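# Seat the water hose in all four wall clips

## Task

Push the water hose all the way into each of the four clips mounted on the wall so that it stays seated without being held, and finish with the robot still upright and its trunk level, since a fall or a tipped trunk counts as failure.

## Robot and tools

Robot: a simulated four-legged robot of about 40 kg with a single arm (six joints plus a gripping jaw) mounted on the front of its trunk. The trunk is 0.85 m long and its middle stands about 0.5 m up. With the arm stowed the robot reaches 0.55 m ahead of the base origin, 0.60 m behind it and 0.25 m to each side, and it turns about that origin. Stepping legs swing roughly 0.1 m wider.

Frames: the base frame has its origin on the floor midway between the four feet, x forward (the direction the feet face), y to the left, z up, in metres. The odometry frame is the base frame as it was when the scene began; base_odometry (x, y, heading in rad, positive left, -3.142 to 3.142) is the robot's own step estimate there and drifts with each move.

Tool move: every argument except cameras forms one action; motions in it start together. Arguments:
- base: an object with exactly one key. forward_m (-3 to 3 m, relative walk ahead, negative backward), left_m (-1.5 to 1.5 m, relative sidestep, positive left), or turn_rad (-3 to 3 rad, relative turn in place, positive left). Walks under 0.03 m or turns under 0.035 rad are skipped yet report done.
- speeds: optional caps for this action only, by key: forward_m 0.1 to 0.6 m/s, left_m 0.1 to 0.4 m/s, turn_rad 0.1 to 1 rad/s (top of each range is the default).
- joints: absolute targets by name. Trunk: height_m 0.41 to 0.59, roll_rad -0.58 to 0.58 (positive drops the right side), pitch_rad -0.523 to 0.523 (positive drops the nose), yaw_rad -0.98 to 0.98 (positive left). Settings: obstacle_padding_m 0 to 0.5 (start 0.075), avoid_obstacles 0 or 1 (start 1; 0 lets walks push into things). Arm, in radians: arm_sh0_rad -2.617 to 3.141 (positive swings left), arm_sh1_rad -3.141 to 0.523 (negative lifts; -3.14 is stowed), arm_el0_rad 0 to 3.141 (2.98 stowed; below about 0.4 unreachable), arm_el1_rad -2.792 to 2.792, arm_wr0_rad -1.832 to 1.832 (positive tips hand down), arm_wr1_rad -2.879 to 2.879, jaw_rad -1.57 (wide) to 0 (shut), jaw_torque_nm 1 to 11 (start 5.5, grip force roughly 47 N, about 93 N at 11).
- target: one list of seven numbers [x, y, z, qw, qx, qy, qz], an absolute hand pose in the base frame as it stands when the action starts, position in metres then a unit quaternion. When target is used, joints may only contain the trunk values, the two settings, jaw_rad and jaw_torque_nm. speed (0.05 to 0.5 m/s, default 0.25) is allowed only together with target.
- cameras: list from front_camera, hand_camera, rear_camera, all; empty list returns no images.
An empty move just reports state and images. Unknown keys make the call invalid; out-of-range values get it refused, and after a refusal or a stop, later move, wait and finished_scene calls in the same reply are skipped.

Tool wait: seconds 0 to 10; nothing new is commanded. Tool zoom_image: camera name plus region [x0, y0, x1, y1] in pixels of that camera's latest image, at most 504 by 504 (front and rear images are 504x504, hand images 644x476). Tool read_manual only returns licence texts. Tool finished_scene: scene = current scene number; it is final, and the hose must remain clipped with no help.

Hand: the hand point sits between the open jaws, 4 cm back from the tips. At roll, pitch, yaw 0 it points forward, level, moving jaw on top; positive pitch tips it down. A target pose stays in force after it ends (even on stop) until a new target or arm joint targets: the hand holds its place in the room while the body moves and keeps pushing if blocked. It travels almost straight and does not slow for obstacles. The arm yields on contact, pushing at most about 60 N (40 N sideways). If the straight path sticks, joint targets can route around.

Result lines: move gives done or the worst status; base_status, joint_status, hand_status report done, off_target (still pushing), contact_stop or time_out (target dropped, holds position; brackets show progress). robot_state: standing, stepping, fault, limp, fallen. hand_x_m..hand_yaw_rad and hand are the estimated hand pose. jaw_holding yes means the jaw stalled short of its target (likely gripping). hand_force_n is estimated external force (noise up to 15 to 40 N); hand_force_up_n its upward part. arm_stopped_by: own_body, joint_end, out_of_reach, force, fault, unknown, nothing. hand_to_target_m: remaining distance, -1 if none. base_stopped_by, nearest_obstacle_m and nearest_obstacle_bearing_rad describe the last walk's blockage. feet_on_floor lists feet in contact. on_its_own lists uncommanded actions; balance steps are not listed, so compare odometry and joints. The pictures line names the images in order; frames may lag the state slightly. Camera calibration (K, distortion, T_world_to_cam in base frame) was supplied per camera.

Cautions: the robot cannot rise after a fall. Walks do not guard an unstowed arm, so the extended hand can strike walls. Trunk moves can drive the arm into the floor hard. Avoid sustained pushing or pulling at the hand, slams and dropping things. Something may occasionally nudge loose objects. Return roll_rad and pitch_rad to 0 before finishing.

Each tool is called after "Emit:" as a command line: name --argument value for each argument, lists and objects as JSON in quotes; but a table of rows of numbers goes row by row, as --pt "numbers of a row", without its own name.

## Session

Emit:
move

Scene clock: 0.00 s.
base_odometry: x=-0.001 y=-0.001 heading=+0.003
base_status: not commanded
joint_positions: height_m=+0.500 roll_rad=-0.001 pitch_rad=+0.008 yaw_rad=-0.004 obstacle_padding_m=+0.075 avoid_obstacles=+1.000 arm_sh0_rad=+0.000 arm_sh1_rad=-3.141 arm_el0_rad=+2.983 arm_el1_rad=+0.000 arm_wr0_rad=+0.000 arm_wr1_rad=+0.000 jaw_rad=+0.000 jaw_torque_nm=+5.500
joint_status: not commanded
robot_state: standing
hand_x_m: 0.503
hand_y_m: -0.002
hand_z_m: 0.852
hand_roll_rad: 0.000
hand_pitch_rad: -0.150
hand_yaw_rad: -0.004
jaw_holding: no
hand_force_n: 8
hand_force_up_n: -2
base_stopped_by: nothing
nearest_obstacle_m: 9.00
nearest_obstacle_bearing_rad: 0.00
arm_stopped_by: nothing
hand_to_target_m: -1.000
feet_on_floor: fl fr hl hr
hand: x=+0.5026 y=-0.0017 z=+0.8520 quat_wxyz=(+0.997, +0.000, -0.075, -0.002) (m; base frame)
hand_status: not commanded
pictures: front_camera, hand_camera, rear_camera

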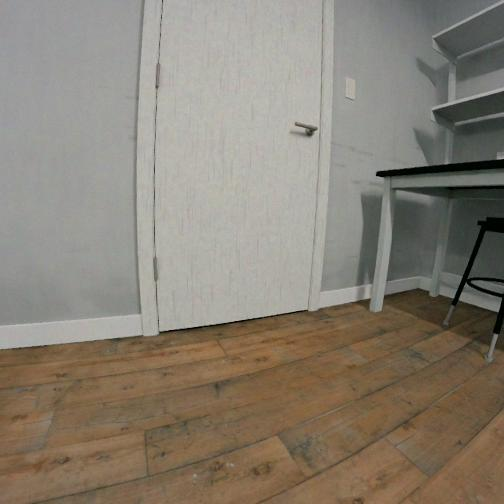

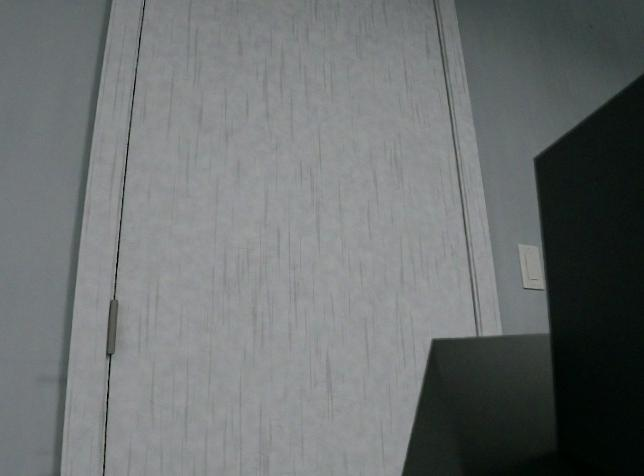

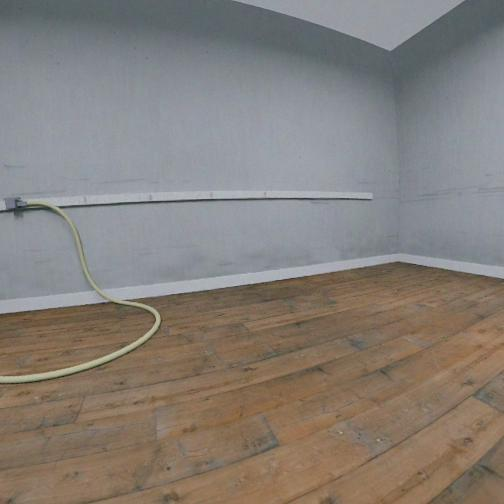

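Emit:
zoom_image --camera "rear_camera" --region '[0, 130, 400, 330]'

Emit:
move --base '{"turn_rad": -2.9}'

Emit:
zoom_image --camera "front_camera" --region '[0, 100, 504, 400]'

Scaled by 1.260.

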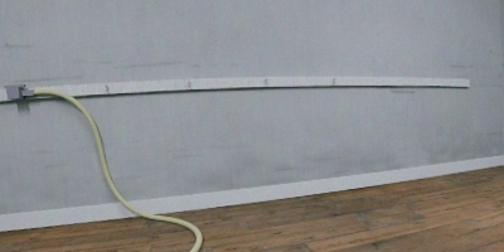

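Scene clock: 10.90 s.
move: done
base_odometry: x=+0.002 y=-0.004 heading=-2.900
base_status: done
joint_positions: height_m=+0.501 roll_rad=-0.013 pitch_rad=-0.012 yaw_rad=+0.010 obstacle_padding_m=+0.075 avoid_obstacles=+1.000 arm_sh0_rad=+0.001 arm_sh1_rad=-3.137 arm_el0_rad=+2.978 arm_el1_rad=+0.000 arm_wr0_rad=+0.001 arm_wr1_rad=+0.000 jaw_rad=+0.000 jaw_torque_nm=+5.500
joint_status: not commanded
robot_state: standing
hand_x_m: 0.498
hand_y_m: 0.007
hand_z_m: 0.865
hand_roll_rad: -0.012
hand_pitch_rad: -0.169
hand_yaw_rad: 0.013
jaw_holding: no
hand_force_n: 6
hand_force_up_n: 0
base_stopped_by: nothing
nearest_obstacle_m: 0.71
nearest_obstacle_bearing_rad: -2.93
arm_stopped_by: nothing
hand_to_target_m: -1.000
feet_on_floor: fl fr hl hr
hand: x=+0.4982 y=+0.0068 z=+0.8651 quat_wxyz=(+0.996, -0.005, -0.085, +0.006) (m; base frame)
hand_status: not commanded
pictures: front_camera, hand_camera, rear_camera
camera_calibration:
front_camera: T_world_to_cam=[[-0.0103608, -0.999179, 0.0391565, -0.0152825], [-0.159928, -0.0369987, -0.986435, 0.589516], [0.987074, -0.0164825, -0.159413, -0.318771], [0, 0, 0, 1]] pos_world=[0.408772, 0.00128718, 0.531301]
hand_camera: T_world_to_cam=[[-0.0158419, -0.99959, -0.0238635, 0.0652502], [0.334357, 0.0171965, -0.94229, 0.675235], [0.942313, -0.0229065, 0.333947, -0.71125], [0, 0, 0, 1]] pos_world=[0.445484, 0.0373195, 0.875344]
rear_camera: T_world_to_cam=[[-0.0495072, 0.997171, -0.0565613, 0.015622], [0.125684, -0.0499607, -0.990812, 0.582579], [-0.990834, -0.0561611, -0.122855, -0.399754], [0, 0, 0, 1]] pos_world=[-0.468537, -0.00892238, 0.528998]

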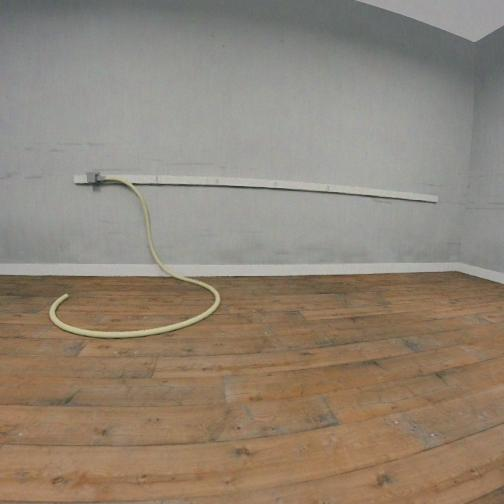

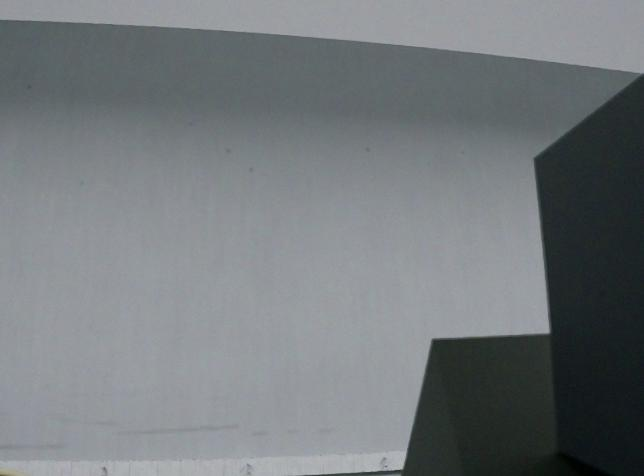

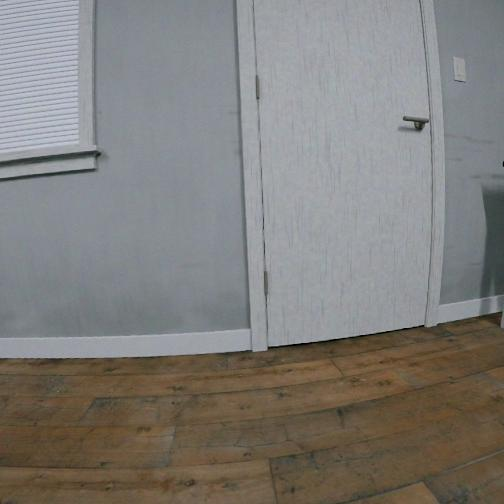

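Scaled by 1.000.

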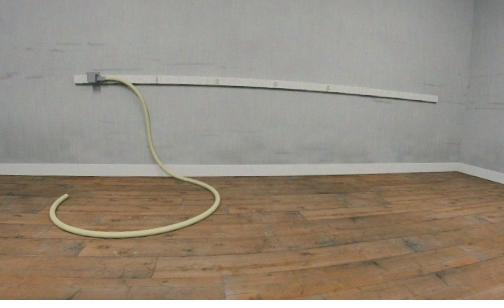

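Emit:
zoom_image --camera "front_camera" --region '[140, 160, 240, 210]'

Emit:
zoom_image --camera "front_camera" --region '[60, 160, 160, 210]'

Emit:
zoom_image --camera "hand_camera" --region '[200, 436, 300, 476]'

Scaled by 5.040.

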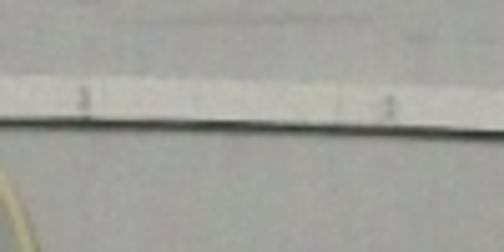

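Scaled by 5.040.

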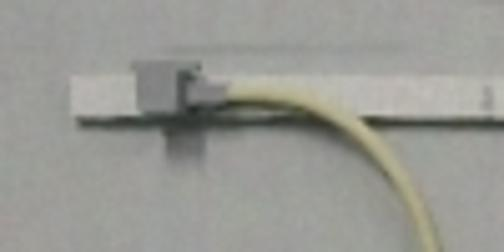

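Scaled by 5.040 from the camera's 644x476 image, which has a finer 1840x1360 frame.

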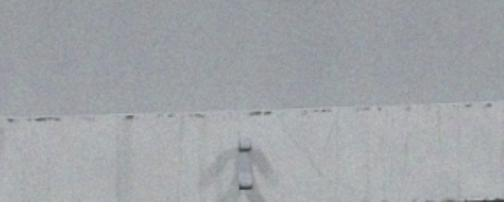

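Emit:
move --base '{"turn_rad": 0.18}' --cameras '[]'

Emit:
move --base '{"forward_m": 0.7}' --cameras '["front_camera"]'

Scene clock: 81.83 s.
move: done
base_odometry: x=+0.000 y=-0.005 heading=-2.714
base_status: done
joint_positions: height_m=+0.501 roll_rad=-0.008 pitch_rad=-0.005 yaw_rad=-0.015 obstacle_padding_m=+0.075 avoid_obstacles=+1.000 arm_sh0_rad=+0.001 arm_sh1_rad=-3.138 arm_el0_rad=+2.979 arm_el1_rad=+0.000 arm_wr0_rad=+0.000 arm_wr1_rad=+0.000 jaw_rad=+0.000 jaw_torque_nm=+5.500
joint_status: not commanded
robot_state: standing
hand_x_m: 0.499
hand_y_m: -0.006
hand_z_m: 0.861
hand_roll_rad: -0.007
hand_pitch_rad: -0.163
hand_yaw_rad: -0.013
jaw_holding: no
hand_force_n: 5
hand_force_up_n: -1
base_stopped_by: nothing
nearest_obstacle_m: 0.70
nearest_obstacle_bearing_rad: 2.95
arm_stopped_by: nothing
hand_to_target_m: -1.000
feet_on_floor: fl fr hl hr
hand: x=+0.4994 y=-0.0058 z=+0.8611 quat_wxyz=(+0.997, -0.004, -0.081, -0.007) (m; base frame)
hand_status: not commanded
pictures: none
No camera images: "cameras" was empty.

Scene clock: 85.07 s.
move: done
base_odometry: x=-0.633 y=-0.300 heading=-2.709
base_status: done
joint_positions: height_m=+0.500 roll_rad=-0.023 pitch_rad=-0.011 yaw_rad=-0.001 obstacle_padding_m=+0.075 avoid_obstacles=+1.000 arm_sh0_rad=+0.002 arm_sh1_rad=-3.138 arm_el0_rad=+2.979 arm_el1_rad=+0.000 arm_wr0_rad=+0.000 arm_wr1_rad=+0.000 jaw_rad=+0.000 jaw_torque_nm=+5.500
joint_status: not commanded
robot_state: standing
hand_x_m: 0.494
hand_y_m: 0.001
hand_z_m: 0.864
hand_roll_rad: -0.023
hand_pitch_rad: -0.170
hand_yaw_rad: 0.006
jaw_holding: no
hand_force_n: 6
hand_force_up_n: -2
base_stopped_by: nothing
nearest_obstacle_m: 1.03
nearest_obstacle_bearing_rad: 1.89
arm_stopped_by: nothing
hand_to_target_m: -1.000
feet_on_floor: fl fr hl hr
hand: x=+0.4944 y=+0.0005 z=+0.8639 quat_wxyz=(+0.996, -0.011, -0.085, +0.002) (m; base frame)
hand_status: not commanded
pictures: front_camera
camera_calibration:
front_camera: T_world_to_cam=[[-0.0214192, -0.99852, 0.0499933, -0.0257482], [-0.161567, -0.0458904, -0.985794, 0.587411], [0.986629, -0.0291922, -0.160345, -0.314495], [0, 0, 0, 1]] pos_world=[0.404645, -0.00793434, 0.529926]

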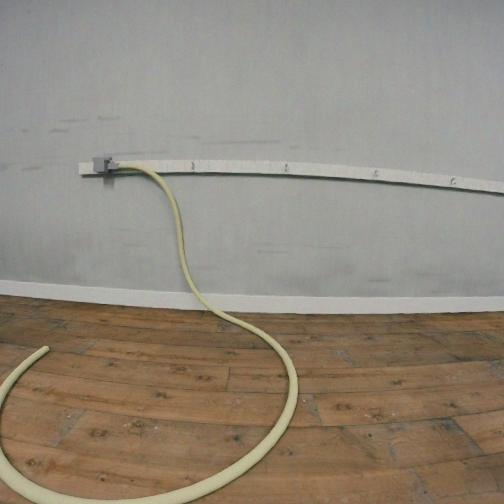

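Emit:
move --base '{"left_m": 0.25}' --cameras '[]'

Emit:
move --joints '{"arm_sh0_rad": 0, "arm_sh1_rad": -1.2, "arm_el0_rad": 2.1, "arm_el1_rad": 0, "arm_wr0_rad": 0.4, "arm_wr1_rad": 0, "jaw_rad": -0.9}' --cameras '["front_camera", "hand_camera"]'

Scene clock: 128.33 s.
move: done
base_odometry: x=-0.532 y=-0.525 heading=-2.706
base_status: done
joint_positions: height_m=+0.501 roll_rad=-0.008 pitch_rad=-0.005 yaw_rad=+0.001 obstacle_padding_m=+0.075 avoid_obstacles=+1.000 arm_sh0_rad=-0.001 arm_sh1_rad=-3.139 arm_el0_rad=+2.979 arm_el1_rad=+0.000 arm_wr0_rad=+0.000 arm_wr1_rad=+0.000 jaw_rad=+0.000 jaw_torque_nm=+5.500
joint_status: not commanded
robot_state: standing
hand_x_m: 0.499
hand_y_m: -0.001
hand_z_m: 0.861
hand_roll_rad: -0.007
hand_pitch_rad: -0.164
hand_yaw_rad: 0.001
jaw_holding: no
hand_force_n: 5
hand_force_up_n: -1
base_stopped_by: nothing
nearest_obstacle_m: 0.71
nearest_obstacle_bearing_rad: 1.99
arm_stopped_by: nothing
hand_to_target_m: -1.000
feet_on_floor: fl fr hl hr
hand: x=+0.4987 y=-0.0005 z=+0.8610 quat_wxyz=(+0.997, -0.003, -0.082, +0.000) (m; base frame)
hand_status: not commanded
pictures: none
No camera images: "cameras" was empty.

Scene clock: 130.87 s.
move: done
base_odometry: x=-0.529 y=-0.524 heading=-2.706
base_status: not commanded
joint_positions: height_m=+0.501 roll_rad=-0.009 pitch_rad=-0.007 yaw_rad=+0.001 obstacle_padding_m=+0.075 avoid_obstacles=+1.000 arm_sh0_rad=-0.001 arm_sh1_rad=-1.210 arm_el0_rad=+2.110 arm_el1_rad=+0.000 arm_wr0_rad=+0.396 arm_wr1_rad=+0.000 jaw_rad=-0.899 jaw_torque_nm=+5.500
joint_status: all done
robot_state: standing
hand_x_m: 0.692
hand_y_m: -0.002
hand_z_m: 0.552
hand_roll_rad: -0.032
hand_pitch_rad: 1.289
hand_yaw_rad: -0.031
jaw_holding: no
hand_force_n: 3
hand_force_up_n: 0
base_stopped_by: nothing
nearest_obstacle_m: 0.71
nearest_obstacle_bearing_rad: 1.99
arm_stopped_by: nothing
hand_to_target_m: -1.000
feet_on_floor: fl fr hl hr
hand: x=+0.6919 y=-0.0017 z=+0.5521 quat_wxyz=(+0.799, -0.003, +0.601, -0.003) (m; base frame)
hand_status: not commanded
pictures: front_camera, hand_camera
camera_calibration:
front_camera: T_world_to_cam=[[-0.0192993, -0.999166, 0.0359742, -0.0140715], [-0.165569, -0.0322902, -0.98567, 0.579967], [0.986009, -0.0249789, -0.164807, -0.266102], [0, 0, 0, 1]] pos_world=[0.358131, -0.00197947, 0.528306]
hand_camera: T_world_to_cam=[[-0.0390323, -0.99873, 0.0318637, 0.0375041], [-0.898877, 0.0211658, -0.437689, 0.890359], [0.436458, -0.0457255, -0.898562, 0.241353], [0, 0, 0, 1]] pos_world=[0.696447, 0.0296473, 0.605375]

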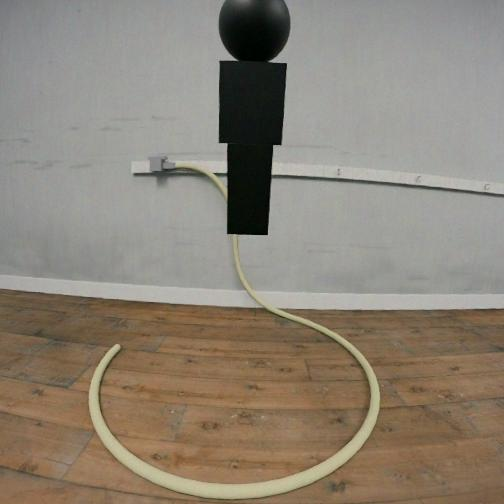

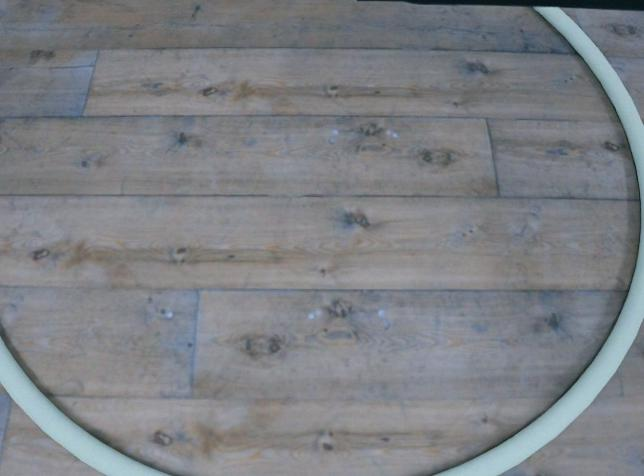

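Emit:
move --target '[0.70, 0.07, 0.16, 0.796, 0, 0.605, 0]' --cameras '["hand_camera"]'

Scene clock: 143.00 s.
move: done
base_odometry: x=-0.529 y=-0.523 heading=-2.706
base_status: not commanded
joint_positions: height_m=+0.501 roll_rad=-0.011 pitch_rad=-0.009 yaw_rad=+0.003 obstacle_padding_m=+0.075 avoid_obstacles=+1.000 arm_sh0_rad=+0.168 arm_sh1_rad=-0.152 arm_el0_rad=+1.608 arm_el1_rad=+0.163 arm_wr0_rad=-0.147 arm_wr1_rad=+0.012 jaw_rad=-0.899 jaw_torque_nm=+5.500
joint_status: not commanded
robot_state: standing
hand_x_m: 0.698
hand_y_m: 0.067
hand_z_m: 0.165
hand_roll_rad: 0.040
hand_pitch_rad: 1.302
hand_yaw_rad: 0.034
jaw_holding: no
hand_force_n: 5
hand_force_up_n: 2
base_stopped_by: nothing
nearest_obstacle_m: 0.71
nearest_obstacle_bearing_rad: 1.99
arm_stopped_by: nothing
hand_to_target_m: 0.006
feet_on_floor: fl fr hl hr
hand: x=+0.6979 y=+0.0671 z=+0.1647 quat_wxyz=(+0.795, +0.005, +0.606, +0.001) (m; base frame)
hand_status: done (0.006 m and 0.7 deg from the pose sent, 0.399 m and 0.8 deg at the start)
pictures: hand_camera
camera_calibration:
hand_camera: T_world_to_cam=[[-0.0422397, -0.999028, 0.0126229, 0.124426], [-0.904299, 0.0328566, -0.425633, 0.726258], [0.424805, -0.0293935, -0.904808, -0.0985678], [0, 0, 0, 1]] pos_world=[0.703882, 0.0975454, 0.218364]

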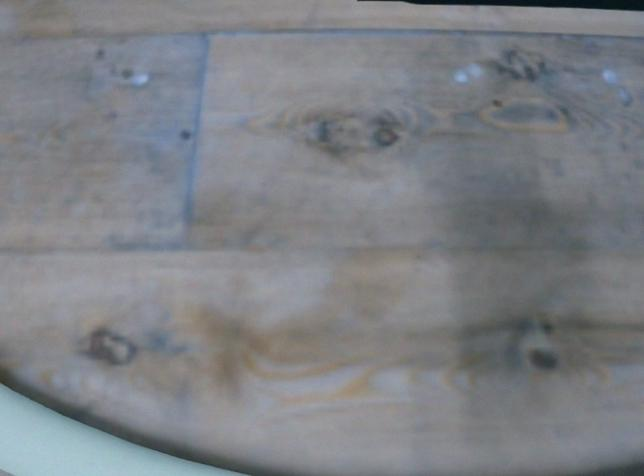

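Emit:
move --target '[0.677, 0.06, 0.046, 0.796, 0, 0.605, 0]' --speed 0.15 --cameras '["hand_camera", "front_camera"]'

Scene clock: 152.80 s.
move: done
base_odometry: x=-0.529 y=-0.523 heading=-2.706
base_status: not commanded
joint_positions: height_m=+0.501 roll_rad=-0.011 pitch_rad=-0.010 yaw_rad=+0.003 obstacle_padding_m=+0.075 avoid_obstacles=+1.000 arm_sh0_rad=+0.173 arm_sh1_rad=+0.156 arm_el0_rad=+1.362 arm_el1_rad=+0.184 arm_wr0_rad=-0.202 arm_wr1_rad=-0.014 jaw_rad=-0.899 jaw_torque_nm=+5.500
joint_status: not commanded
robot_state: standing
hand_x_m: 0.676
hand_y_m: 0.061
hand_z_m: 0.055
hand_roll_rad: -0.020
hand_pitch_rad: 1.306
hand_yaw_rad: -0.015
jaw_holding: no
hand_force_n: 9
hand_force_up_n: 8
base_stopped_by: nothing
nearest_obstacle_m: 0.71
nearest_obstacle_bearing_rad: 1.99
arm_stopped_by: nothing
hand_to_target_m: 0.009
feet_on_floor: fl fr hl hr
hand: x=+0.6757 y=+0.0614 z=+0.0548 quat_wxyz=(+0.794, -0.004, +0.608, +0.000) (m; base frame)
hand_status: done (0.009 m and 0.6 deg from the pose sent, 0.121 m and 0.7 deg at the start)
pictures: front_camera, hand_camera
camera_calibration:
front_camera: T_world_to_cam=[[-0.0174823, -0.999128, 0.0379153, -0.0237352], [-0.161964, -0.0345904, -0.98619, 0.57874], [0.986642, -0.0233818, -0.161218, -0.256456], [0, 0, 0, 1]] pos_world=[0.34635, -0.00969211, 0.530303]
hand_camera: T_world_to_cam=[[-0.0328565, -0.999057, 0.0283978, 0.112099], [-0.906304, 0.0178037, -0.422251, 0.66166], [0.421347, -0.0396108, -0.906034, -0.185658], [0, 0, 0, 1]] pos_world=[0.681575, 0.0928592, 0.107991]

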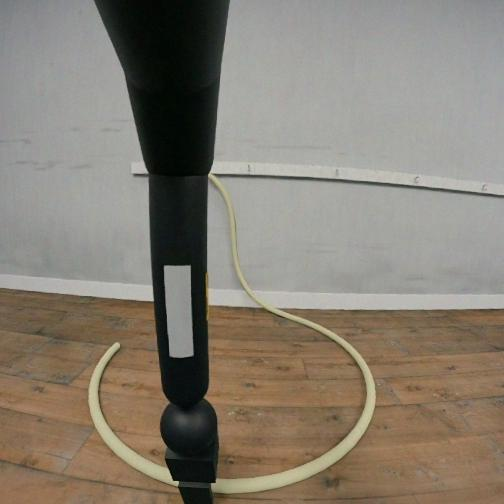

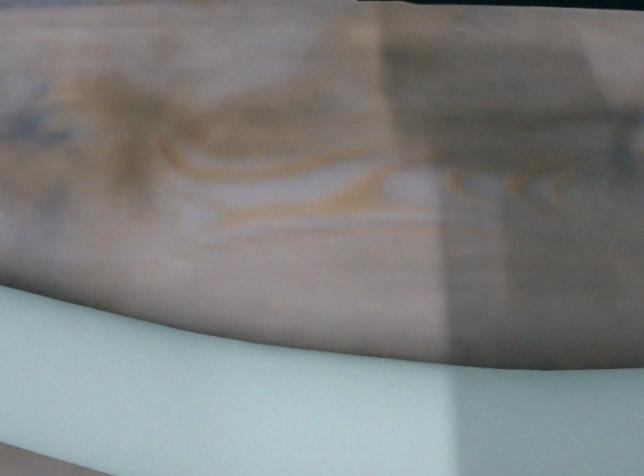

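Emit:
move --target '[0.669, 0.06, 0.036, 0.796, 0, 0.605, 0]' --speed 0.1 --cameras '[]'

Emit:
move --joints '{"jaw_rad": 0}' --cameras '["hand_camera"]'

Scene clock: 163.40 s.
move: off_target
base_odometry: x=-0.529 y=-0.523 heading=-2.706
base_status: not commanded
joint_positions: height_m=+0.501 roll_rad=-0.011 pitch_rad=-0.011 yaw_rad=+0.004 obstacle_padding_m=+0.075 avoid_obstacles=+1.000 arm_sh0_rad=+0.169 arm_sh1_rad=+0.154 arm_el0_rad=+1.373 arm_el1_rad=+0.160 arm_wr0_rad=-0.226 arm_wr1_rad=+0.009 jaw_rad=-0.899 jaw_torque_nm=+5.500
joint_status: not commanded
robot_state: standing
hand_x_m: 0.675
hand_y_m: 0.061
hand_z_m: 0.055
hand_roll_rad: -0.007
hand_pitch_rad: 1.292
hand_yaw_rad: -0.002
jaw_holding: no
hand_force_n: 14
hand_force_up_n: 14
base_stopped_by: nothing
nearest_obstacle_m: 0.71
nearest_obstacle_bearing_rad: 1.99
arm_stopped_by: nothing
hand_to_target_m: 0.020
feet_on_floor: fl fr hl hr
hand: x=+0.6746 y=+0.0611 z=+0.0554 quat_wxyz=(+0.798, -0.002, +0.602, +0.001) (m; base frame)
hand_status: off_target (0.020 m and 0.5 deg from the pose sent, 0.020 m and 0.6 deg at the start)
pictures: none
No camera images: "cameras" was empty.

Scene clock: 167.50 s.
move: contact_stop
base_odometry: x=-0.530 y=-0.523 heading=-2.706
base_status: not commanded
joint_positions: height_m=+0.501 roll_rad=-0.009 pitch_rad=-0.010 yaw_rad=+0.005 obstacle_padding_m=+0.075 avoid_obstacles=+1.000 arm_sh0_rad=+0.166 arm_sh1_rad=+0.154 arm_el0_rad=+1.365 arm_el1_rad=+0.167 arm_wr0_rad=-0.241 arm_wr1_rad=+0.020 jaw_rad=-0.230 jaw_torque_nm=+5.500
joint_status: jaw_rad contact_stop (moved +0.669 of +0.899)
robot_state: standing
hand_x_m: 0.682
hand_y_m: 0.062
hand_z_m: 0.057
hand_roll_rad: 0.018
hand_pitch_rad: 1.269
hand_yaw_rad: 0.001
jaw_holding: yes
hand_force_n: 14
hand_force_up_n: 14
base_stopped_by: nothing
nearest_obstacle_m: 0.71
nearest_obstacle_bearing_rad: 1.99
arm_stopped_by: nothing
hand_to_target_m: 0.025
feet_on_floor: fl fr hl hr
hand: x=+0.6822 y=+0.0616 z=+0.0570 quat_wxyz=(+0.805, +0.007, +0.593, -0.005) (m; base frame)
hand_status: not commanded
pictures: hand_camera
camera_calibration:
hand_camera: T_world_to_cam=[[-0.0543715, -0.998384, 0.016498, 0.127698], [-0.889281, 0.0409023, -0.455529, 0.657308], [0.454118, -0.0394392, -0.890068, -0.209744], [0, 0, 0, 1]] pos_world=[0.686723, 0.0923339, 0.11063]

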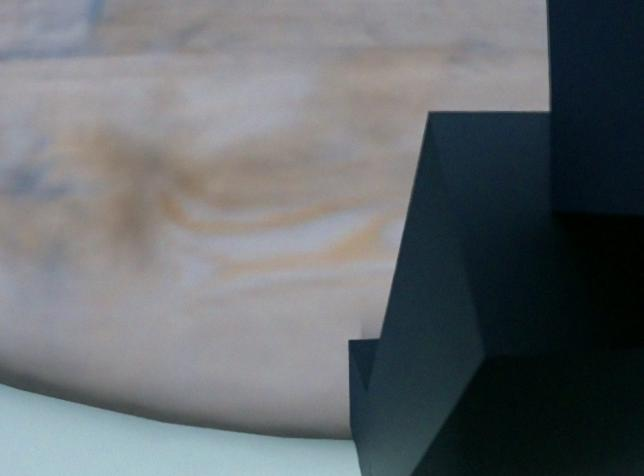

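Emit:
move --target '[0.70, 0.0, 0.42, 0.83, 0, 0.558, 0]' --cameras '["hand_camera", "front_camera"]'

Scene clock: 175.83 s.
move: done
base_odometry: x=-0.530 y=-0.524 heading=-2.706
base_status: not commanded
joint_positions: height_m=+0.501 roll_rad=-0.009 pitch_rad=-0.010 yaw_rad=+0.001 obstacle_padding_m=+0.075 avoid_obstacles=+1.000 arm_sh0_rad=+0.008 arm_sh1_rad=-0.890 arm_el0_rad=+2.111 arm_el1_rad=+0.028 arm_wr0_rad=-0.040 arm_wr1_rad=-0.008 jaw_rad=-0.215 jaw_torque_nm=+5.500
joint_status: not commanded
robot_state: standing
hand_x_m: 0.701
hand_y_m: 0.000
hand_z_m: 0.425
hand_roll_rad: -0.006
hand_pitch_rad: 1.171
hand_yaw_rad: -0.017
jaw_holding: yes
hand_force_n: 6
hand_force_up_n: -6
base_stopped_by: nothing
nearest_obstacle_m: 0.71
nearest_obstacle_bearing_rad: 1.99
arm_stopped_by: nothing
hand_to_target_m: 0.005
feet_on_floor: fl fr hl hr
hand: x=+0.7012 y=+0.0003 z=+0.4250 quat_wxyz=(+0.833, +0.002, +0.553, -0.005) (m; base frame)
hand_status: done (0.005 m and 1.0 deg from the pose sent, 0.369 m and 5.0 deg at the start)
pictures: front_camera, hand_camera
camera_calibration:
front_camera: T_world_to_cam=[[-0.0201024, -0.999149, 0.0360264, -0.014885], [-0.162494, -0.0322895, -0.986181, 0.579853], [0.986505, -0.0256787, -0.161706, -0.262056], [0, 0, 0, 1]] pos_world=[0.352443, -0.00287846, 0.53]
hand_camera: T_world_to_cam=[[-0.0521021, -0.998431, 0.0204939, 0.0580005], [-0.840668, 0.0327738, -0.540558, 0.846123], [0.539038, -0.0453927, -0.841057, 0.0265866], [0, 0, 0, 1]] pos_world=[0.7, 0.0313857, 0.478551]

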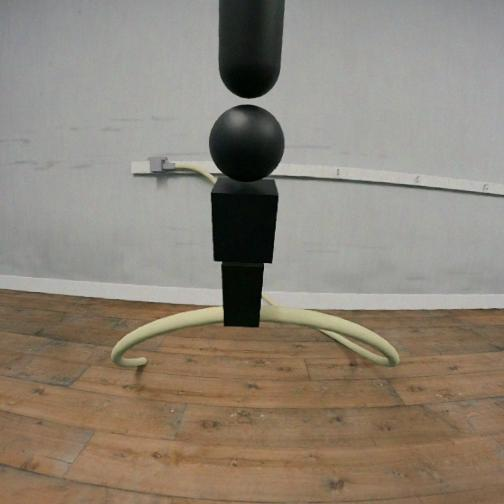

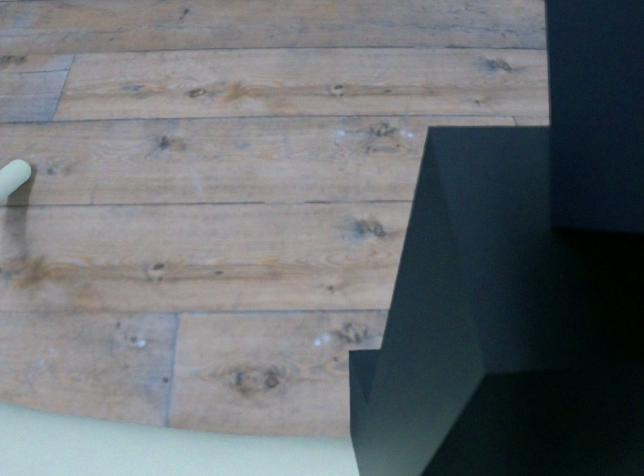

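Emit:
move --target '[0.62, 0.0, 0.70, 0.995, 0, 0.0998, 0]' --cameras '[]'

Emit:
move --cameras '["front_camera"]'

Scene clock: 186.67 s.
move: done
base_odometry: x=-0.531 y=-0.525 heading=-2.706
base_status: not commanded
joint_positions: height_m=+0.501 roll_rad=-0.009 pitch_rad=-0.010 yaw_rad=+0.001 obstacle_padding_m=+0.075 avoid_obstacles=+1.000 arm_sh0_rad=-0.005 arm_sh1_rad=-1.874 arm_el0_rad=+2.803 arm_el1_rad=-0.006 arm_wr0_rad=-0.714 arm_wr1_rad=+0.016 jaw_rad=+0.000 jaw_torque_nm=+5.500
joint_status: not commanded
robot_state: standing
hand_x_m: 0.624
hand_y_m: -0.002
hand_z_m: 0.698
hand_roll_rad: 0.004
hand_pitch_rad: 0.205
hand_yaw_rad: -0.002
jaw_holding: no
hand_force_n: 4
hand_force_up_n: 1
base_stopped_by: nothing
nearest_obstacle_m: 0.71
nearest_obstacle_bearing_rad: 1.99
arm_stopped_by: nothing
hand_to_target_m: 0.006
feet_on_floor: fl fr hl hr
on_its_own: jaw_rad moved +0.215 to your old target +0.000
hand: x=+0.6238 y=-0.0016 z=+0.6980 quat_wxyz=(+0.995, +0.002, +0.103, -0.001) (m; base frame)
hand_status: done (0.006 m and 0.4 deg from the pose sent, 0.287 m and 55.7 deg at the start)
pictures: none
No camera images: "cameras" was empty.

Scene clock: 186.67 s.
base_odometry: x=-0.531 y=-0.525 heading=-2.706
base_status: not commanded
joint_positions: height_m=+0.501 roll_rad=-0.009 pitch_rad=-0.010 yaw_rad=+0.001 obstacle_padding_m=+0.075 avoid_obstacles=+1.000 arm_sh0_rad=-0.005 arm_sh1_rad=-1.874 arm_el0_rad=+2.803 arm_el1_rad=-0.006 arm_wr0_rad=-0.714 arm_wr1_rad=+0.016 jaw_rad=+0.000 jaw_torque_nm=+5.500
joint_status: not commanded
robot_state: standing
hand_x_m: 0.624
hand_y_m: -0.002
hand_z_m: 0.698
hand_roll_rad: 0.004
hand_pitch_rad: 0.205
hand_yaw_rad: -0.002
jaw_holding: no
hand_force_n: 4
hand_force_up_n: 1
base_stopped_by: nothing
nearest_obstacle_m: 0.71
nearest_obstacle_bearing_rad: 1.99
arm_stopped_by: nothing
hand_to_target_m: 0.006
feet_on_floor: fl fr hl hr
hand: x=+0.6238 y=-0.0016 z=+0.6980 quat_wxyz=(+0.995, +0.002, +0.103, -0.001) (m; base frame)
hand_status: done (0.006 m and 0.4 deg from the pose sent, 0.287 m and 55.7 deg at the start)
pictures: front_camera
camera_calibration:
front_camera: T_world_to_cam=[[-0.0199916, -0.999148, 0.0361075, -0.0138691], [-0.162396, -0.0323901, -0.986194, 0.58445], [0.986523, -0.0255793, -0.16161, -0.291335], [0, 0, 0, 1]] pos_world=[0.382044, -0.00237905, 0.5298]

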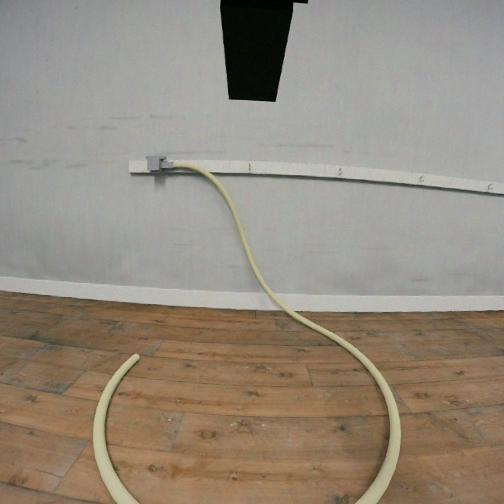

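Emit:
move --target '[0.66, 0.0, 0.40, 0.770, 0, 0.638, 0]' --speed 0.4 --cameras '[]'

Emit:
move --joints '{"jaw_rad": -0.9}' --cameras '["hand_camera", "front_camera"]'

Scene clock: 197.70 s.
move: done
base_odometry: x=-0.529 y=-0.524 heading=-2.706
base_status: not commanded
joint_positions: height_m=+0.501 roll_rad=-0.010 pitch_rad=-0.009 yaw_rad=+0.002 obstacle_padding_m=+0.075 avoid_obstacles=+1.000 arm_sh0_rad=+0.002 arm_sh1_rad=-0.884 arm_el0_rad=+2.132 arm_el1_rad=+0.002 arm_wr0_rad=+0.135 arm_wr1_rad=+0.009 jaw_rad=+0.000 jaw_torque_nm=+5.500
joint_status: not commanded
robot_state: standing
hand_x_m: 0.658
hand_y_m: -0.001
hand_z_m: 0.406
hand_roll_rad: -0.039
hand_pitch_rad: 1.374
hand_yaw_rad: -0.045
jaw_holding: no
hand_force_n: 3
hand_force_up_n: 0
base_stopped_by: nothing
nearest_obstacle_m: 0.71
nearest_obstacle_bearing_rad: 1.99
arm_stopped_by: nothing
hand_to_target_m: 0.007
feet_on_floor: fl fr hl hr
hand: x=+0.6579 y=-0.0013 z=+0.4058 quat_wxyz=(+0.773, -0.001, +0.634, -0.005) (m; base frame)
hand_status: done (0.007 m and 0.8 deg from the pose sent, 0.300 m and 67.5 deg at the start)
pictures: none
No camera images: "cameras" was empty.

Scene clock: 199.17 s.
move: done
base_odometry: x=-0.529 y=-0.524 heading=-2.706
base_status: not commanded
joint_positions: height_m=+0.501 roll_rad=-0.010 pitch_rad=-0.009 yaw_rad=+0.002 obstacle_padding_m=+0.075 avoid_obstacles=+1.000 arm_sh0_rad=+0.002 arm_sh1_rad=-0.871 arm_el0_rad=+2.117 arm_el1_rad=+0.043 arm_wr0_rad=+0.142 arm_wr1_rad=-0.036 jaw_rad=-0.898 jaw_torque_nm=+5.500
joint_status: all done
robot_state: standing
hand_x_m: 0.660
hand_y_m: 0.000
hand_z_m: 0.404
hand_roll_rad: -0.014
hand_pitch_rad: 1.379
hand_yaw_rad: -0.017
jaw_holding: no
hand_force_n: 4
hand_force_up_n: 1
base_stopped_by: nothing
nearest_obstacle_m: 0.71
nearest_obstacle_bearing_rad: 1.99
arm_stopped_by: nothing
hand_to_target_m: 0.004
feet_on_floor: fl fr hl hr
hand: x=+0.6596 y=-0.0002 z=+0.4037 quat_wxyz=(+0.772, +0.000, +0.636, -0.002) (m; base frame)
hand_status: not commanded
pictures: front_camera, hand_camera
camera_calibration:
front_camera: T_world_to_cam=[[-0.018667, -0.999152, 0.0367107, -0.0146382], [-0.162666, -0.0331929, -0.986123, 0.579982], [0.986505, -0.0243796, -0.161909, -0.262923], [0, 0, 0, 1]] pos_world=[0.353445, -0.00178439, 0.529902]
hand_camera: T_world_to_cam=[[-0.0385934, -0.998836, 0.0289262, 0.0433638], [-0.934234, 0.0257954, -0.355726, 0.786716], [0.354566, -0.0407525, -0.934142, 0.190437], [0, 0, 0, 1]] pos_world=[0.669128, 0.0307805, 0.456496]

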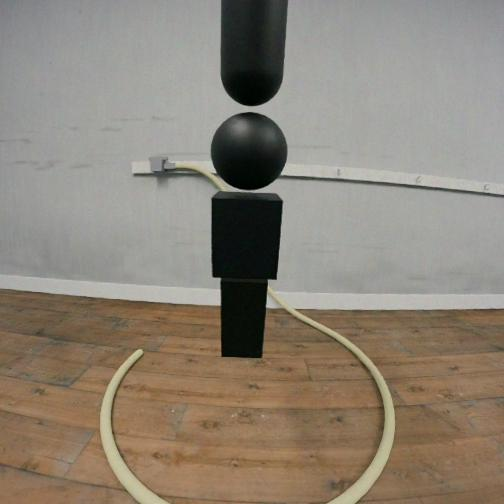

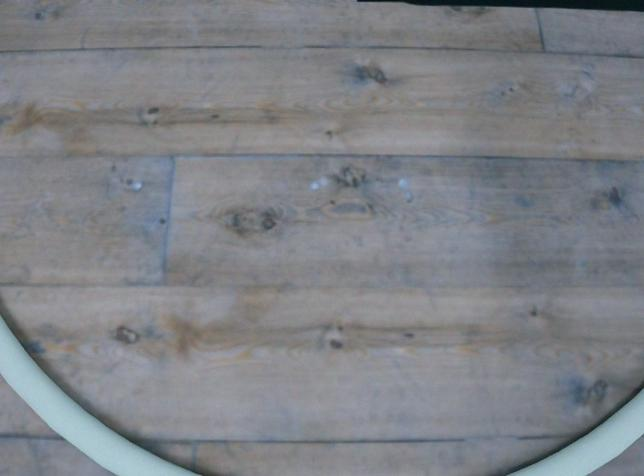

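Emit:
move --target '[0.607, 0.0, 0.12, 0.748, 0, 0.6637, 0]' --cameras '["hand_camera"]'

Scene clock: 213.03 s.
move: done
base_odometry: x=-0.529 y=-0.525 heading=-2.706
base_status: not commanded
joint_positions: height_m=+0.501 roll_rad=-0.011 pitch_rad=-0.010 yaw_rad=+0.004 obstacle_padding_m=+0.075 avoid_obstacles=+1.000 arm_sh0_rad=+0.008 arm_sh1_rad=-0.097 arm_el0_rad=+1.746 arm_el1_rad=-0.009 arm_wr0_rad=-0.184 arm_wr1_rad=+0.019 jaw_rad=-0.900 jaw_torque_nm=+5.500
joint_status: not commanded
robot_state: standing
hand_x_m: 0.605
hand_y_m: -0.001
hand_z_m: 0.125
hand_roll_rad: -0.073
hand_pitch_rad: 1.456
hand_yaw_rad: -0.072
jaw_holding: no
hand_force_n: 5
hand_force_up_n: 3
base_stopped_by: nothing
nearest_obstacle_m: 0.71
nearest_obstacle_bearing_rad: 1.99
arm_stopped_by: nothing
hand_to_target_m: 0.006
feet_on_floor: fl fr hl hr
hand: x=+0.6051 y=-0.0006 z=+0.1252 quat_wxyz=(+0.746, -0.003, +0.665, -0.002) (m; base frame)
hand_status: done (0.006 m and 0.6 deg from the pose sent, 0.289 m and 4.2 deg at the start)
pictures: hand_camera
camera_calibration:
hand_camera: T_world_to_cam=[[-0.0330098, -0.998761, 0.0372313, 0.044657], [-0.959073, 0.0211722, -0.282367, 0.64271], [0.281229, -0.0450284, -0.958584, -0.00320241], [0, 0, 0, 1]] pos_world=[0.61878, 0.0308499, 0.176748]

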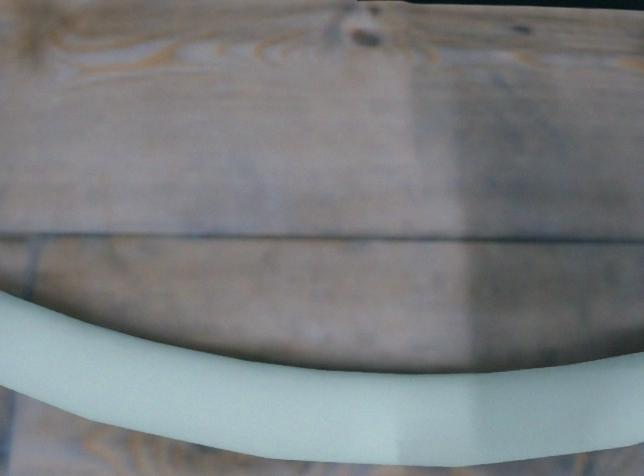

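Emit:
move --target '[0.606, 0.0, 0.036, 0.748, 0, 0.6637, 0]' --speed 0.12 --cameras '[]'

Emit:
move --joints '{"jaw_rad": 0, "jaw_torque_nm": 9}' --cameras '["hand_camera"]'

Scene clock: 226.33 s.
move: off_target
base_odometry: x=-0.530 y=-0.525 heading=-2.706
base_status: not commanded
joint_positions: height_m=+0.501 roll_rad=-0.011 pitch_rad=-0.010 yaw_rad=+0.004 obstacle_padding_m=+0.075 avoid_obstacles=+1.000 arm_sh0_rad=+0.007 arm_sh1_rad=+0.125 arm_el0_rad=+1.526 arm_el1_rad=-0.049 arm_wr0_rad=-0.185 arm_wr1_rad=+0.058 jaw_rad=-0.899 jaw_torque_nm=+5.500
joint_status: not commanded
robot_state: standing
hand_x_m: 0.605
hand_y_m: 0.000
hand_z_m: 0.050
hand_roll_rad: -0.010
hand_pitch_rad: 1.457
hand_yaw_rad: -0.009
jaw_holding: no
hand_force_n: 13
hand_force_up_n: 12
base_stopped_by: nothing
nearest_obstacle_m: 0.71
nearest_obstacle_bearing_rad: 1.99
arm_stopped_by: nothing
hand_to_target_m: 0.014
feet_on_floor: fl fr hl hr
hand: x=+0.6045 y=-0.0004 z=+0.0503 quat_wxyz=(+0.746, -0.001, +0.666, +0.000) (m; base frame)
hand_status: off_target (0.014 m and 0.3 deg from the pose sent, 0.089 m and 0.6 deg at the start)
pictures: none
No camera images: "cameras" was empty.

Scene clock: 230.43 s.
move: contact_stop
base_odometry: x=-0.530 y=-0.525 heading=-2.706
base_status: not commanded
joint_positions: height_m=+0.501 roll_rad=-0.010 pitch_rad=-0.010 yaw_rad=+0.004 obstacle_padding_m=+0.075 avoid_obstacles=+1.000 arm_sh0_rad=+0.006 arm_sh1_rad=+0.126 arm_el0_rad=+1.517 arm_el1_rad=-0.049 arm_wr0_rad=-0.197 arm_wr1_rad=+0.062 jaw_rad=-0.240 jaw_torque_nm=+9.000
joint_status: jaw_rad contact_stop (moved +0.660 of +0.899); the others done
robot_state: standing
hand_x_m: 0.612
hand_y_m: 0.000
hand_z_m: 0.051
hand_roll_rad: 0.008
hand_pitch_rad: 1.437
hand_yaw_rad: 0.005
jaw_holding: yes
hand_force_n: 13
hand_force_up_n: 12
base_stopped_by: nothing
nearest_obstacle_m: 0.71
nearest_obstacle_bearing_rad: 1.99
arm_stopped_by: nothing
hand_to_target_m: 0.017
feet_on_floor: fl fr hl hr
hand: x=+0.6116 y=-0.0003 z=+0.0512 quat_wxyz=(+0.753, +0.002, +0.658, -0.001) (m; base frame)
hand_status: not commanded
pictures: hand_camera
camera_calibration:
hand_camera: T_world_to_cam=[[-0.0380632, -0.998902, 0.0272989, 0.0514196], [-0.953343, 0.0281128, -0.300577, 0.625611], [0.299479, -0.0374662, -0.953367, -0.0874208], [0, 0, 0, 1]] pos_world=[0.62456, 0.0305001, 0.103296]

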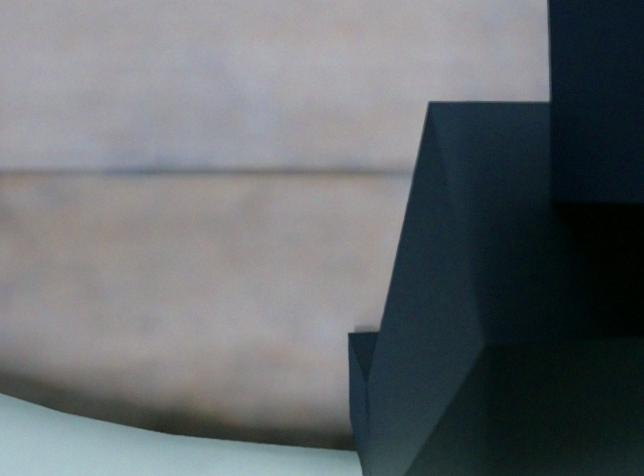

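Emit:
move --target '[0.66, 0.0, 0.30, 0.770, 0, 0.638, 0]' --speed 0.15 --cameras '[]'

Emit:
move --joints '{"arm_wr1_rad": 0.0}' --cameras '["hand_camera"]'

Scene clock: 244.97 s.
move: done
base_odometry: x=-0.530 y=-0.525 heading=-2.706
base_status: not commanded
joint_positions: height_m=+0.501 roll_rad=-0.011 pitch_rad=-0.010 yaw_rad=+0.003 obstacle_padding_m=+0.075 avoid_obstacles=+1.000 arm_sh0_rad=+0.005 arm_sh1_rad=-0.579 arm_el0_rad=+1.990 arm_el1_rad=-0.058 arm_wr0_rad=-0.024 arm_wr1_rad=+0.066 jaw_rad=-0.235 jaw_torque_nm=+9.000
joint_status: not commanded
robot_state: standing
hand_x_m: 0.661
hand_y_m: 0.000
hand_z_m: 0.302
hand_roll_rad: -0.039
hand_pitch_rad: 1.377
hand_yaw_rad: -0.040
jaw_holding: yes
hand_force_n: 5
hand_force_up_n: -5
base_stopped_by: nothing
nearest_obstacle_m: 0.71
nearest_obstacle_bearing_rad: 1.99
arm_stopped_by: nothing
hand_to_target_m: 0.003
feet_on_floor: fl fr hl hr
hand: x=+0.6606 y=+0.0003 z=+0.3025 quat_wxyz=(+0.772, -0.003, +0.635, -0.003) (m; base frame)
hand_status: done (0.003 m and 0.6 deg from the pose sent, 0.253 m and 3.1 deg at the start)
pictures: none
No camera images: "cameras" was empty.

Scene clock: 245.57 s.
move: done
base_odometry: x=-0.530 y=-0.525 heading=-2.706
base_status: not commanded
joint_positions: height_m=+0.501 roll_rad=-0.010 pitch_rad=-0.010 yaw_rad=+0.003 obstacle_padding_m=+0.075 avoid_obstacles=+1.000 arm_sh0_rad=+0.004 arm_sh1_rad=-0.585 arm_el0_rad=+1.990 arm_el1_rad=-0.058 arm_wr0_rad=-0.023 arm_wr1_rad=+0.011 jaw_rad=-0.235 jaw_torque_nm=+9.000
joint_status: all done
robot_state: standing
hand_x_m: 0.663
hand_y_m: 0.000
hand_z_m: 0.305
hand_roll_rad: -0.093
hand_pitch_rad: 1.372
hand_yaw_rad: -0.037
jaw_holding: yes
hand_force_n: 6
hand_force_up_n: -5
base_stopped_by: nothing
nearest_obstacle_m: 0.71
nearest_obstacle_bearing_rad: 1.99
arm_stopped_by: nothing
hand_to_target_m: -1.000
feet_on_floor: fl fr hl hr
hand: x=+0.6630 y=+0.0002 z=+0.3052 quat_wxyz=(+0.773, -0.024, +0.633, +0.015) (m; base frame)
hand_status: not commanded
pictures: hand_camera
camera_calibration:
hand_camera: T_world_to_cam=[[0.0171414, -0.998865, 0.0444493, 0.00499636], [-0.931886, -0.0320711, -0.361331, 0.755085], [0.362346, -0.035228, -0.931378, 0.0911518], [0, 0, 0, 1]] pos_world=[0.670539, 0.0324182, 0.35751]

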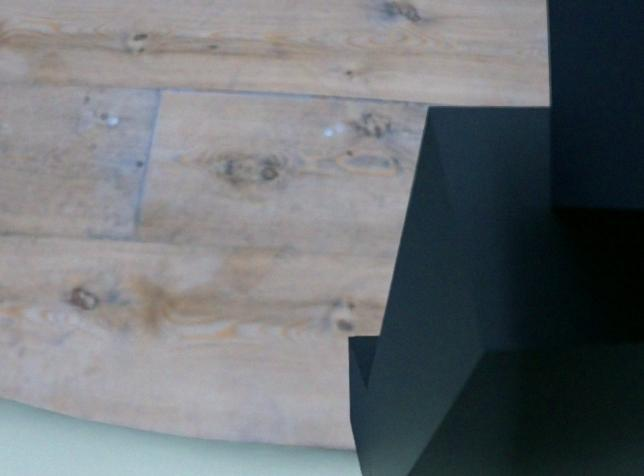

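Emit:
move --base '{"left_m": -1.4}' --speeds '{"left_m": 0.3}' --cameras '["front_camera","rear_camera"]'

Scene clock: 255.70 s.
move: done
base_odometry: x=-1.124 y=+0.744 heading=-2.710
base_status: done
joint_positions: height_m=+0.501 roll_rad=-0.009 pitch_rad=-0.014 yaw_rad=-0.008 obstacle_padding_m=+0.075 avoid_obstacles=+1.000 arm_sh0_rad=+0.040 arm_sh1_rad=-0.582 arm_el0_rad=+1.968 arm_el1_rad=-0.087 arm_wr0_rad=-0.047 arm_wr1_rad=-0.041 jaw_rad=-0.255 jaw_torque_nm=+9.000
joint_status: not commanded
robot_state: standing
hand_x_m: 0.679
hand_y_m: 0.007
hand_z_m: 0.311
hand_roll_rad: -0.148
hand_pitch_rad: 1.326
hand_yaw_rad: 0.013
jaw_holding: yes
hand_force_n: 11
hand_force_up_n: 0
base_stopped_by: nothing
nearest_obstacle_m: 0.45
nearest_obstacle_bearing_rad: 0.47
arm_stopped_by: nothing
hand_to_target_m: -1.000
feet_on_floor: fl fr hl hr
hand: x=+0.6795 y=+0.0073 z=+0.3115 quat_wxyz=(+0.786, -0.062, +0.613, +0.051) (m; base frame)
hand_status: not commanded
pictures: front_camera, rear_camera
camera_calibration:
front_camera: T_world_to_cam=[[-0.0288479, -0.99896, 0.0353002, -0.0169146], [-0.15895, -0.0302812, -0.986822, 0.579745], [0.986865, -0.0340787, -0.157911, -0.261617], [0, 0, 0, 1]] pos_world=[0.349843, -0.00825721, 0.53139]
rear_camera: T_world_to_cam=[[-0.0309804, 0.99812, -0.0528789, 0.0138921], [0.126386, -0.0485678, -0.990791, 0.589385], [-0.991497, -0.0373782, -0.124644, -0.457285], [0, 0, 0, 1]] pos_world=[-0.527457, -0.00233337, 0.527695]

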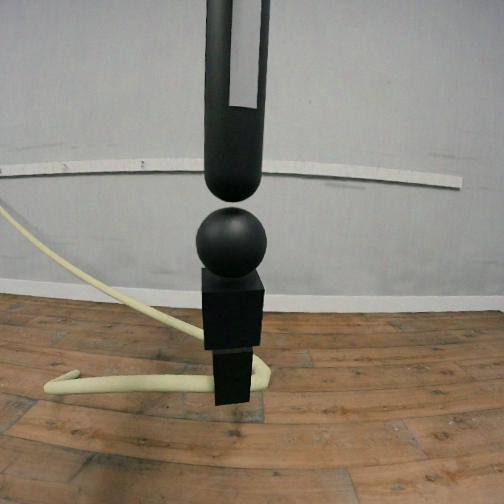

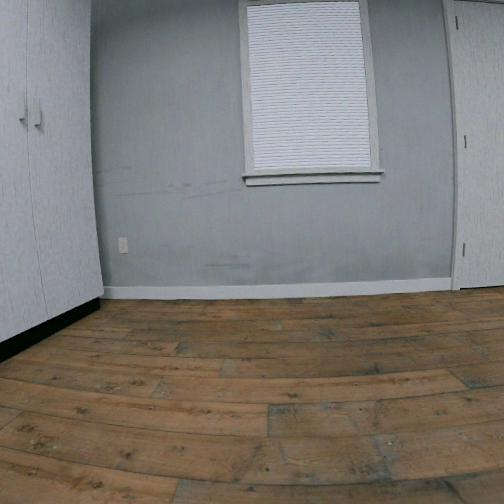

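Emit:
move --base '{"forward_m": 0.7}' --speeds '{"forward_m": 0.4}' --joints '{"obstacle_padding_m": 0.03}' --cameras '[]'

Emit:
move --base '{"left_m": -0.35}' --speeds '{"left_m": 0.3}' --cameras '["front_camera","hand_camera"]'

Scene clock: 273.07 s.
move: done
base_odometry: x=-1.761 y=+0.450 heading=-2.704
base_status: done
joint_positions: height_m=+0.500 roll_rad=-0.014 pitch_rad=-0.007 yaw_rad=-0.007 obstacle_padding_m=+0.030 avoid_obstacles=+1.000 arm_sh0_rad=+0.005 arm_sh1_rad=-0.583 arm_el0_rad=+1.996 arm_el1_rad=-0.067 arm_wr0_rad=-0.022 arm_wr1_rad=-0.013 jaw_rad=-0.219 jaw_torque_nm=+9.000
joint_status: all done
robot_state: standing
hand_x_m: 0.653
hand_y_m: -0.010
hand_z_m: 0.300
hand_roll_rad: -0.145
hand_pitch_rad: 1.384
hand_yaw_rad: -0.066
jaw_holding: yes
hand_force_n: 3
hand_force_up_n: -1
base_stopped_by: nothing
nearest_obstacle_m: 0.22
nearest_obstacle_bearing_rad: 0.58
arm_stopped_by: nothing
hand_to_target_m: -1.000
feet_on_floor: fl fr hl hr
hand: x=+0.6525 y=-0.0096 z=+0.2999 quat_wxyz=(+0.769, -0.035, +0.638, +0.021) (m; base frame)
hand_status: not commanded
pictures: none
No camera images: "cameras" was empty.

Scene clock: 275.90 s.
move: done
base_odometry: x=-1.911 y=+0.765 heading=-2.698
base_status: done
joint_positions: height_m=+0.501 roll_rad=-0.015 pitch_rad=-0.020 yaw_rad=-0.003 obstacle_padding_m=+0.030 avoid_obstacles=+1.000 arm_sh0_rad=+0.003 arm_sh1_rad=-0.580 arm_el0_rad=+1.990 arm_el1_rad=-0.061 arm_wr0_rad=-0.024 arm_wr1_rad=-0.005 jaw_rad=+0.000 jaw_torque_nm=+9.000
joint_status: not commanded
robot_state: standing
hand_x_m: 0.666
hand_y_m: -0.006
hand_z_m: 0.311
hand_roll_rad: -0.133
hand_pitch_rad: 1.365
hand_yaw_rad: -0.067
jaw_holding: no
hand_force_n: 2
hand_force_up_n: -1
base_stopped_by: nothing
nearest_obstacle_m: 0.34
nearest_obstacle_bearing_rad: -0.13
arm_stopped_by: nothing
hand_to_target_m: -1.000
feet_on_floor: fl fr hl hr
on_its_own: jaw_rad moved +0.219 to your old target +0.000
hand: x=+0.6655 y=-0.0060 z=+0.3113 quat_wxyz=(+0.775, -0.030, +0.631, +0.016) (m; base frame)
hand_status: not commanded
pictures: front_camera, hand_camera
camera_calibration:
front_camera: T_world_to_cam=[[-0.0244272, -0.998828, 0.0417776, -0.0170556], [-0.152222, -0.0375866, -0.987631, 0.58188], [0.988044, -0.0304845, -0.151126, -0.26671], [0, 0, 0, 1]] pos_world=[0.35168, -0.00329528, 0.535089]
hand_camera: T_world_to_cam=[[0.0265794, -0.998247, 0.0528781, -0.0103647], [-0.929025, -0.0441961, -0.367369, 0.759316], [0.369062, -0.0393606, -0.928571, 0.090263], [0, 0, 0, 1]] pos_world=[0.672387, 0.0267651, 0.363313]

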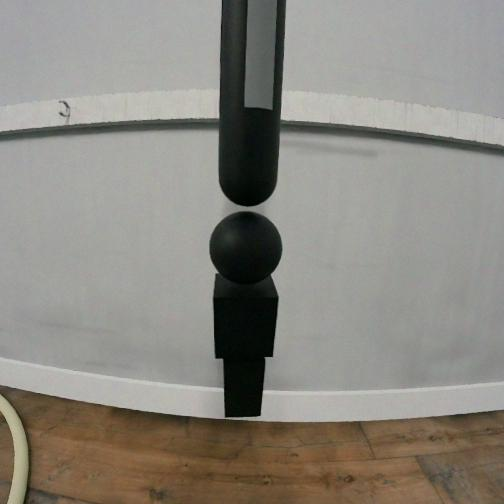

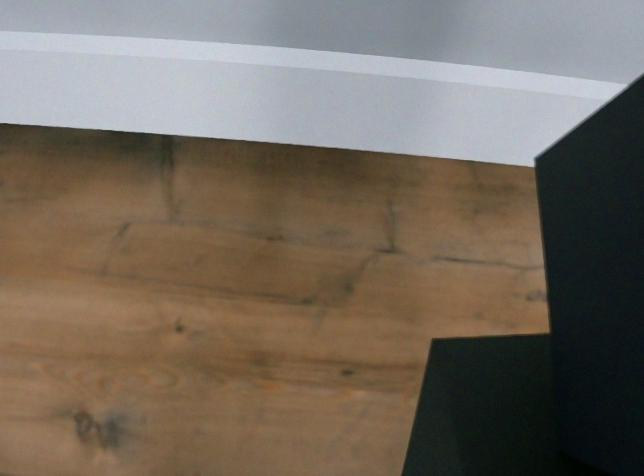

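Emit:
move --base '{"forward_m": -0.5}' --joints '{"arm_sh0_rad": 0, "arm_sh1_rad": -2.0, "arm_el0_rad": 2.7, "arm_el1_rad": 0, "arm_wr0_rad": -0.7, "arm_wr1_rad": 0, "jaw_rad": -0.6}' --cameras '["front_camera"]'

Scene clock: 284.87 s.
move: done
base_odometry: x=-1.461 y=+0.977 heading=-2.699
base_status: done
joint_positions: height_m=+0.501 roll_rad=-0.018 pitch_rad=-0.013 yaw_rad=-0.005 obstacle_padding_m=+0.030 avoid_obstacles=+1.000 arm_sh0_rad=+0.000 arm_sh1_rad=-2.001 arm_el0_rad=+2.700 arm_el1_rad=-0.002 arm_wr0_rad=-0.698 arm_wr1_rad=-0.004 jaw_rad=-0.599 jaw_torque_nm=+9.000
joint_status: all done
robot_state: standing
hand_x_m: 0.646
hand_y_m: -0.002
hand_z_m: 0.803
hand_roll_rad: -0.023
hand_pitch_rad: -0.012
hand_yaw_rad: -0.003
jaw_holding: no
hand_force_n: 4
hand_force_up_n: 0
base_stopped_by: nothing
nearest_obstacle_m: 0.44
nearest_obstacle_bearing_rad: -2.27
arm_stopped_by: nothing
hand_to_target_m: -1.000
feet_on_floor: fl fr hl hr
hand: x=+0.6465 y=-0.0024 z=+0.8029 quat_wxyz=(+1.000, -0.011, -0.006, -0.002) (m; base frame)
hand_status: not commanded
pictures: front_camera
camera_calibration:
front_camera: T_world_to_cam=[[-0.0253871, -0.998678, 0.0447034, -0.0203541], [-0.159857, -0.0400869, -0.986326, 0.585959], [0.986814, -0.0321861, -0.158628, -0.297211], [0, 0, 0, 1]] pos_world=[0.386445, -0.00640401, 0.531711]

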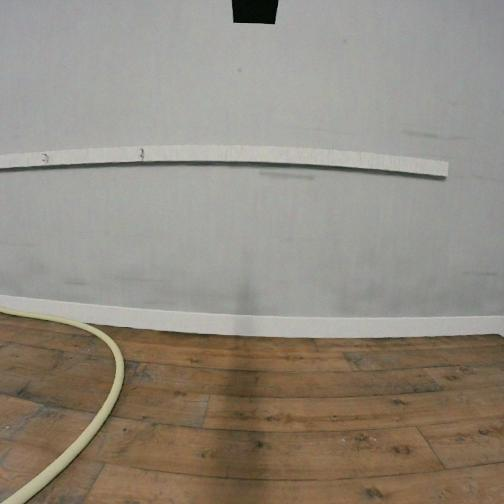

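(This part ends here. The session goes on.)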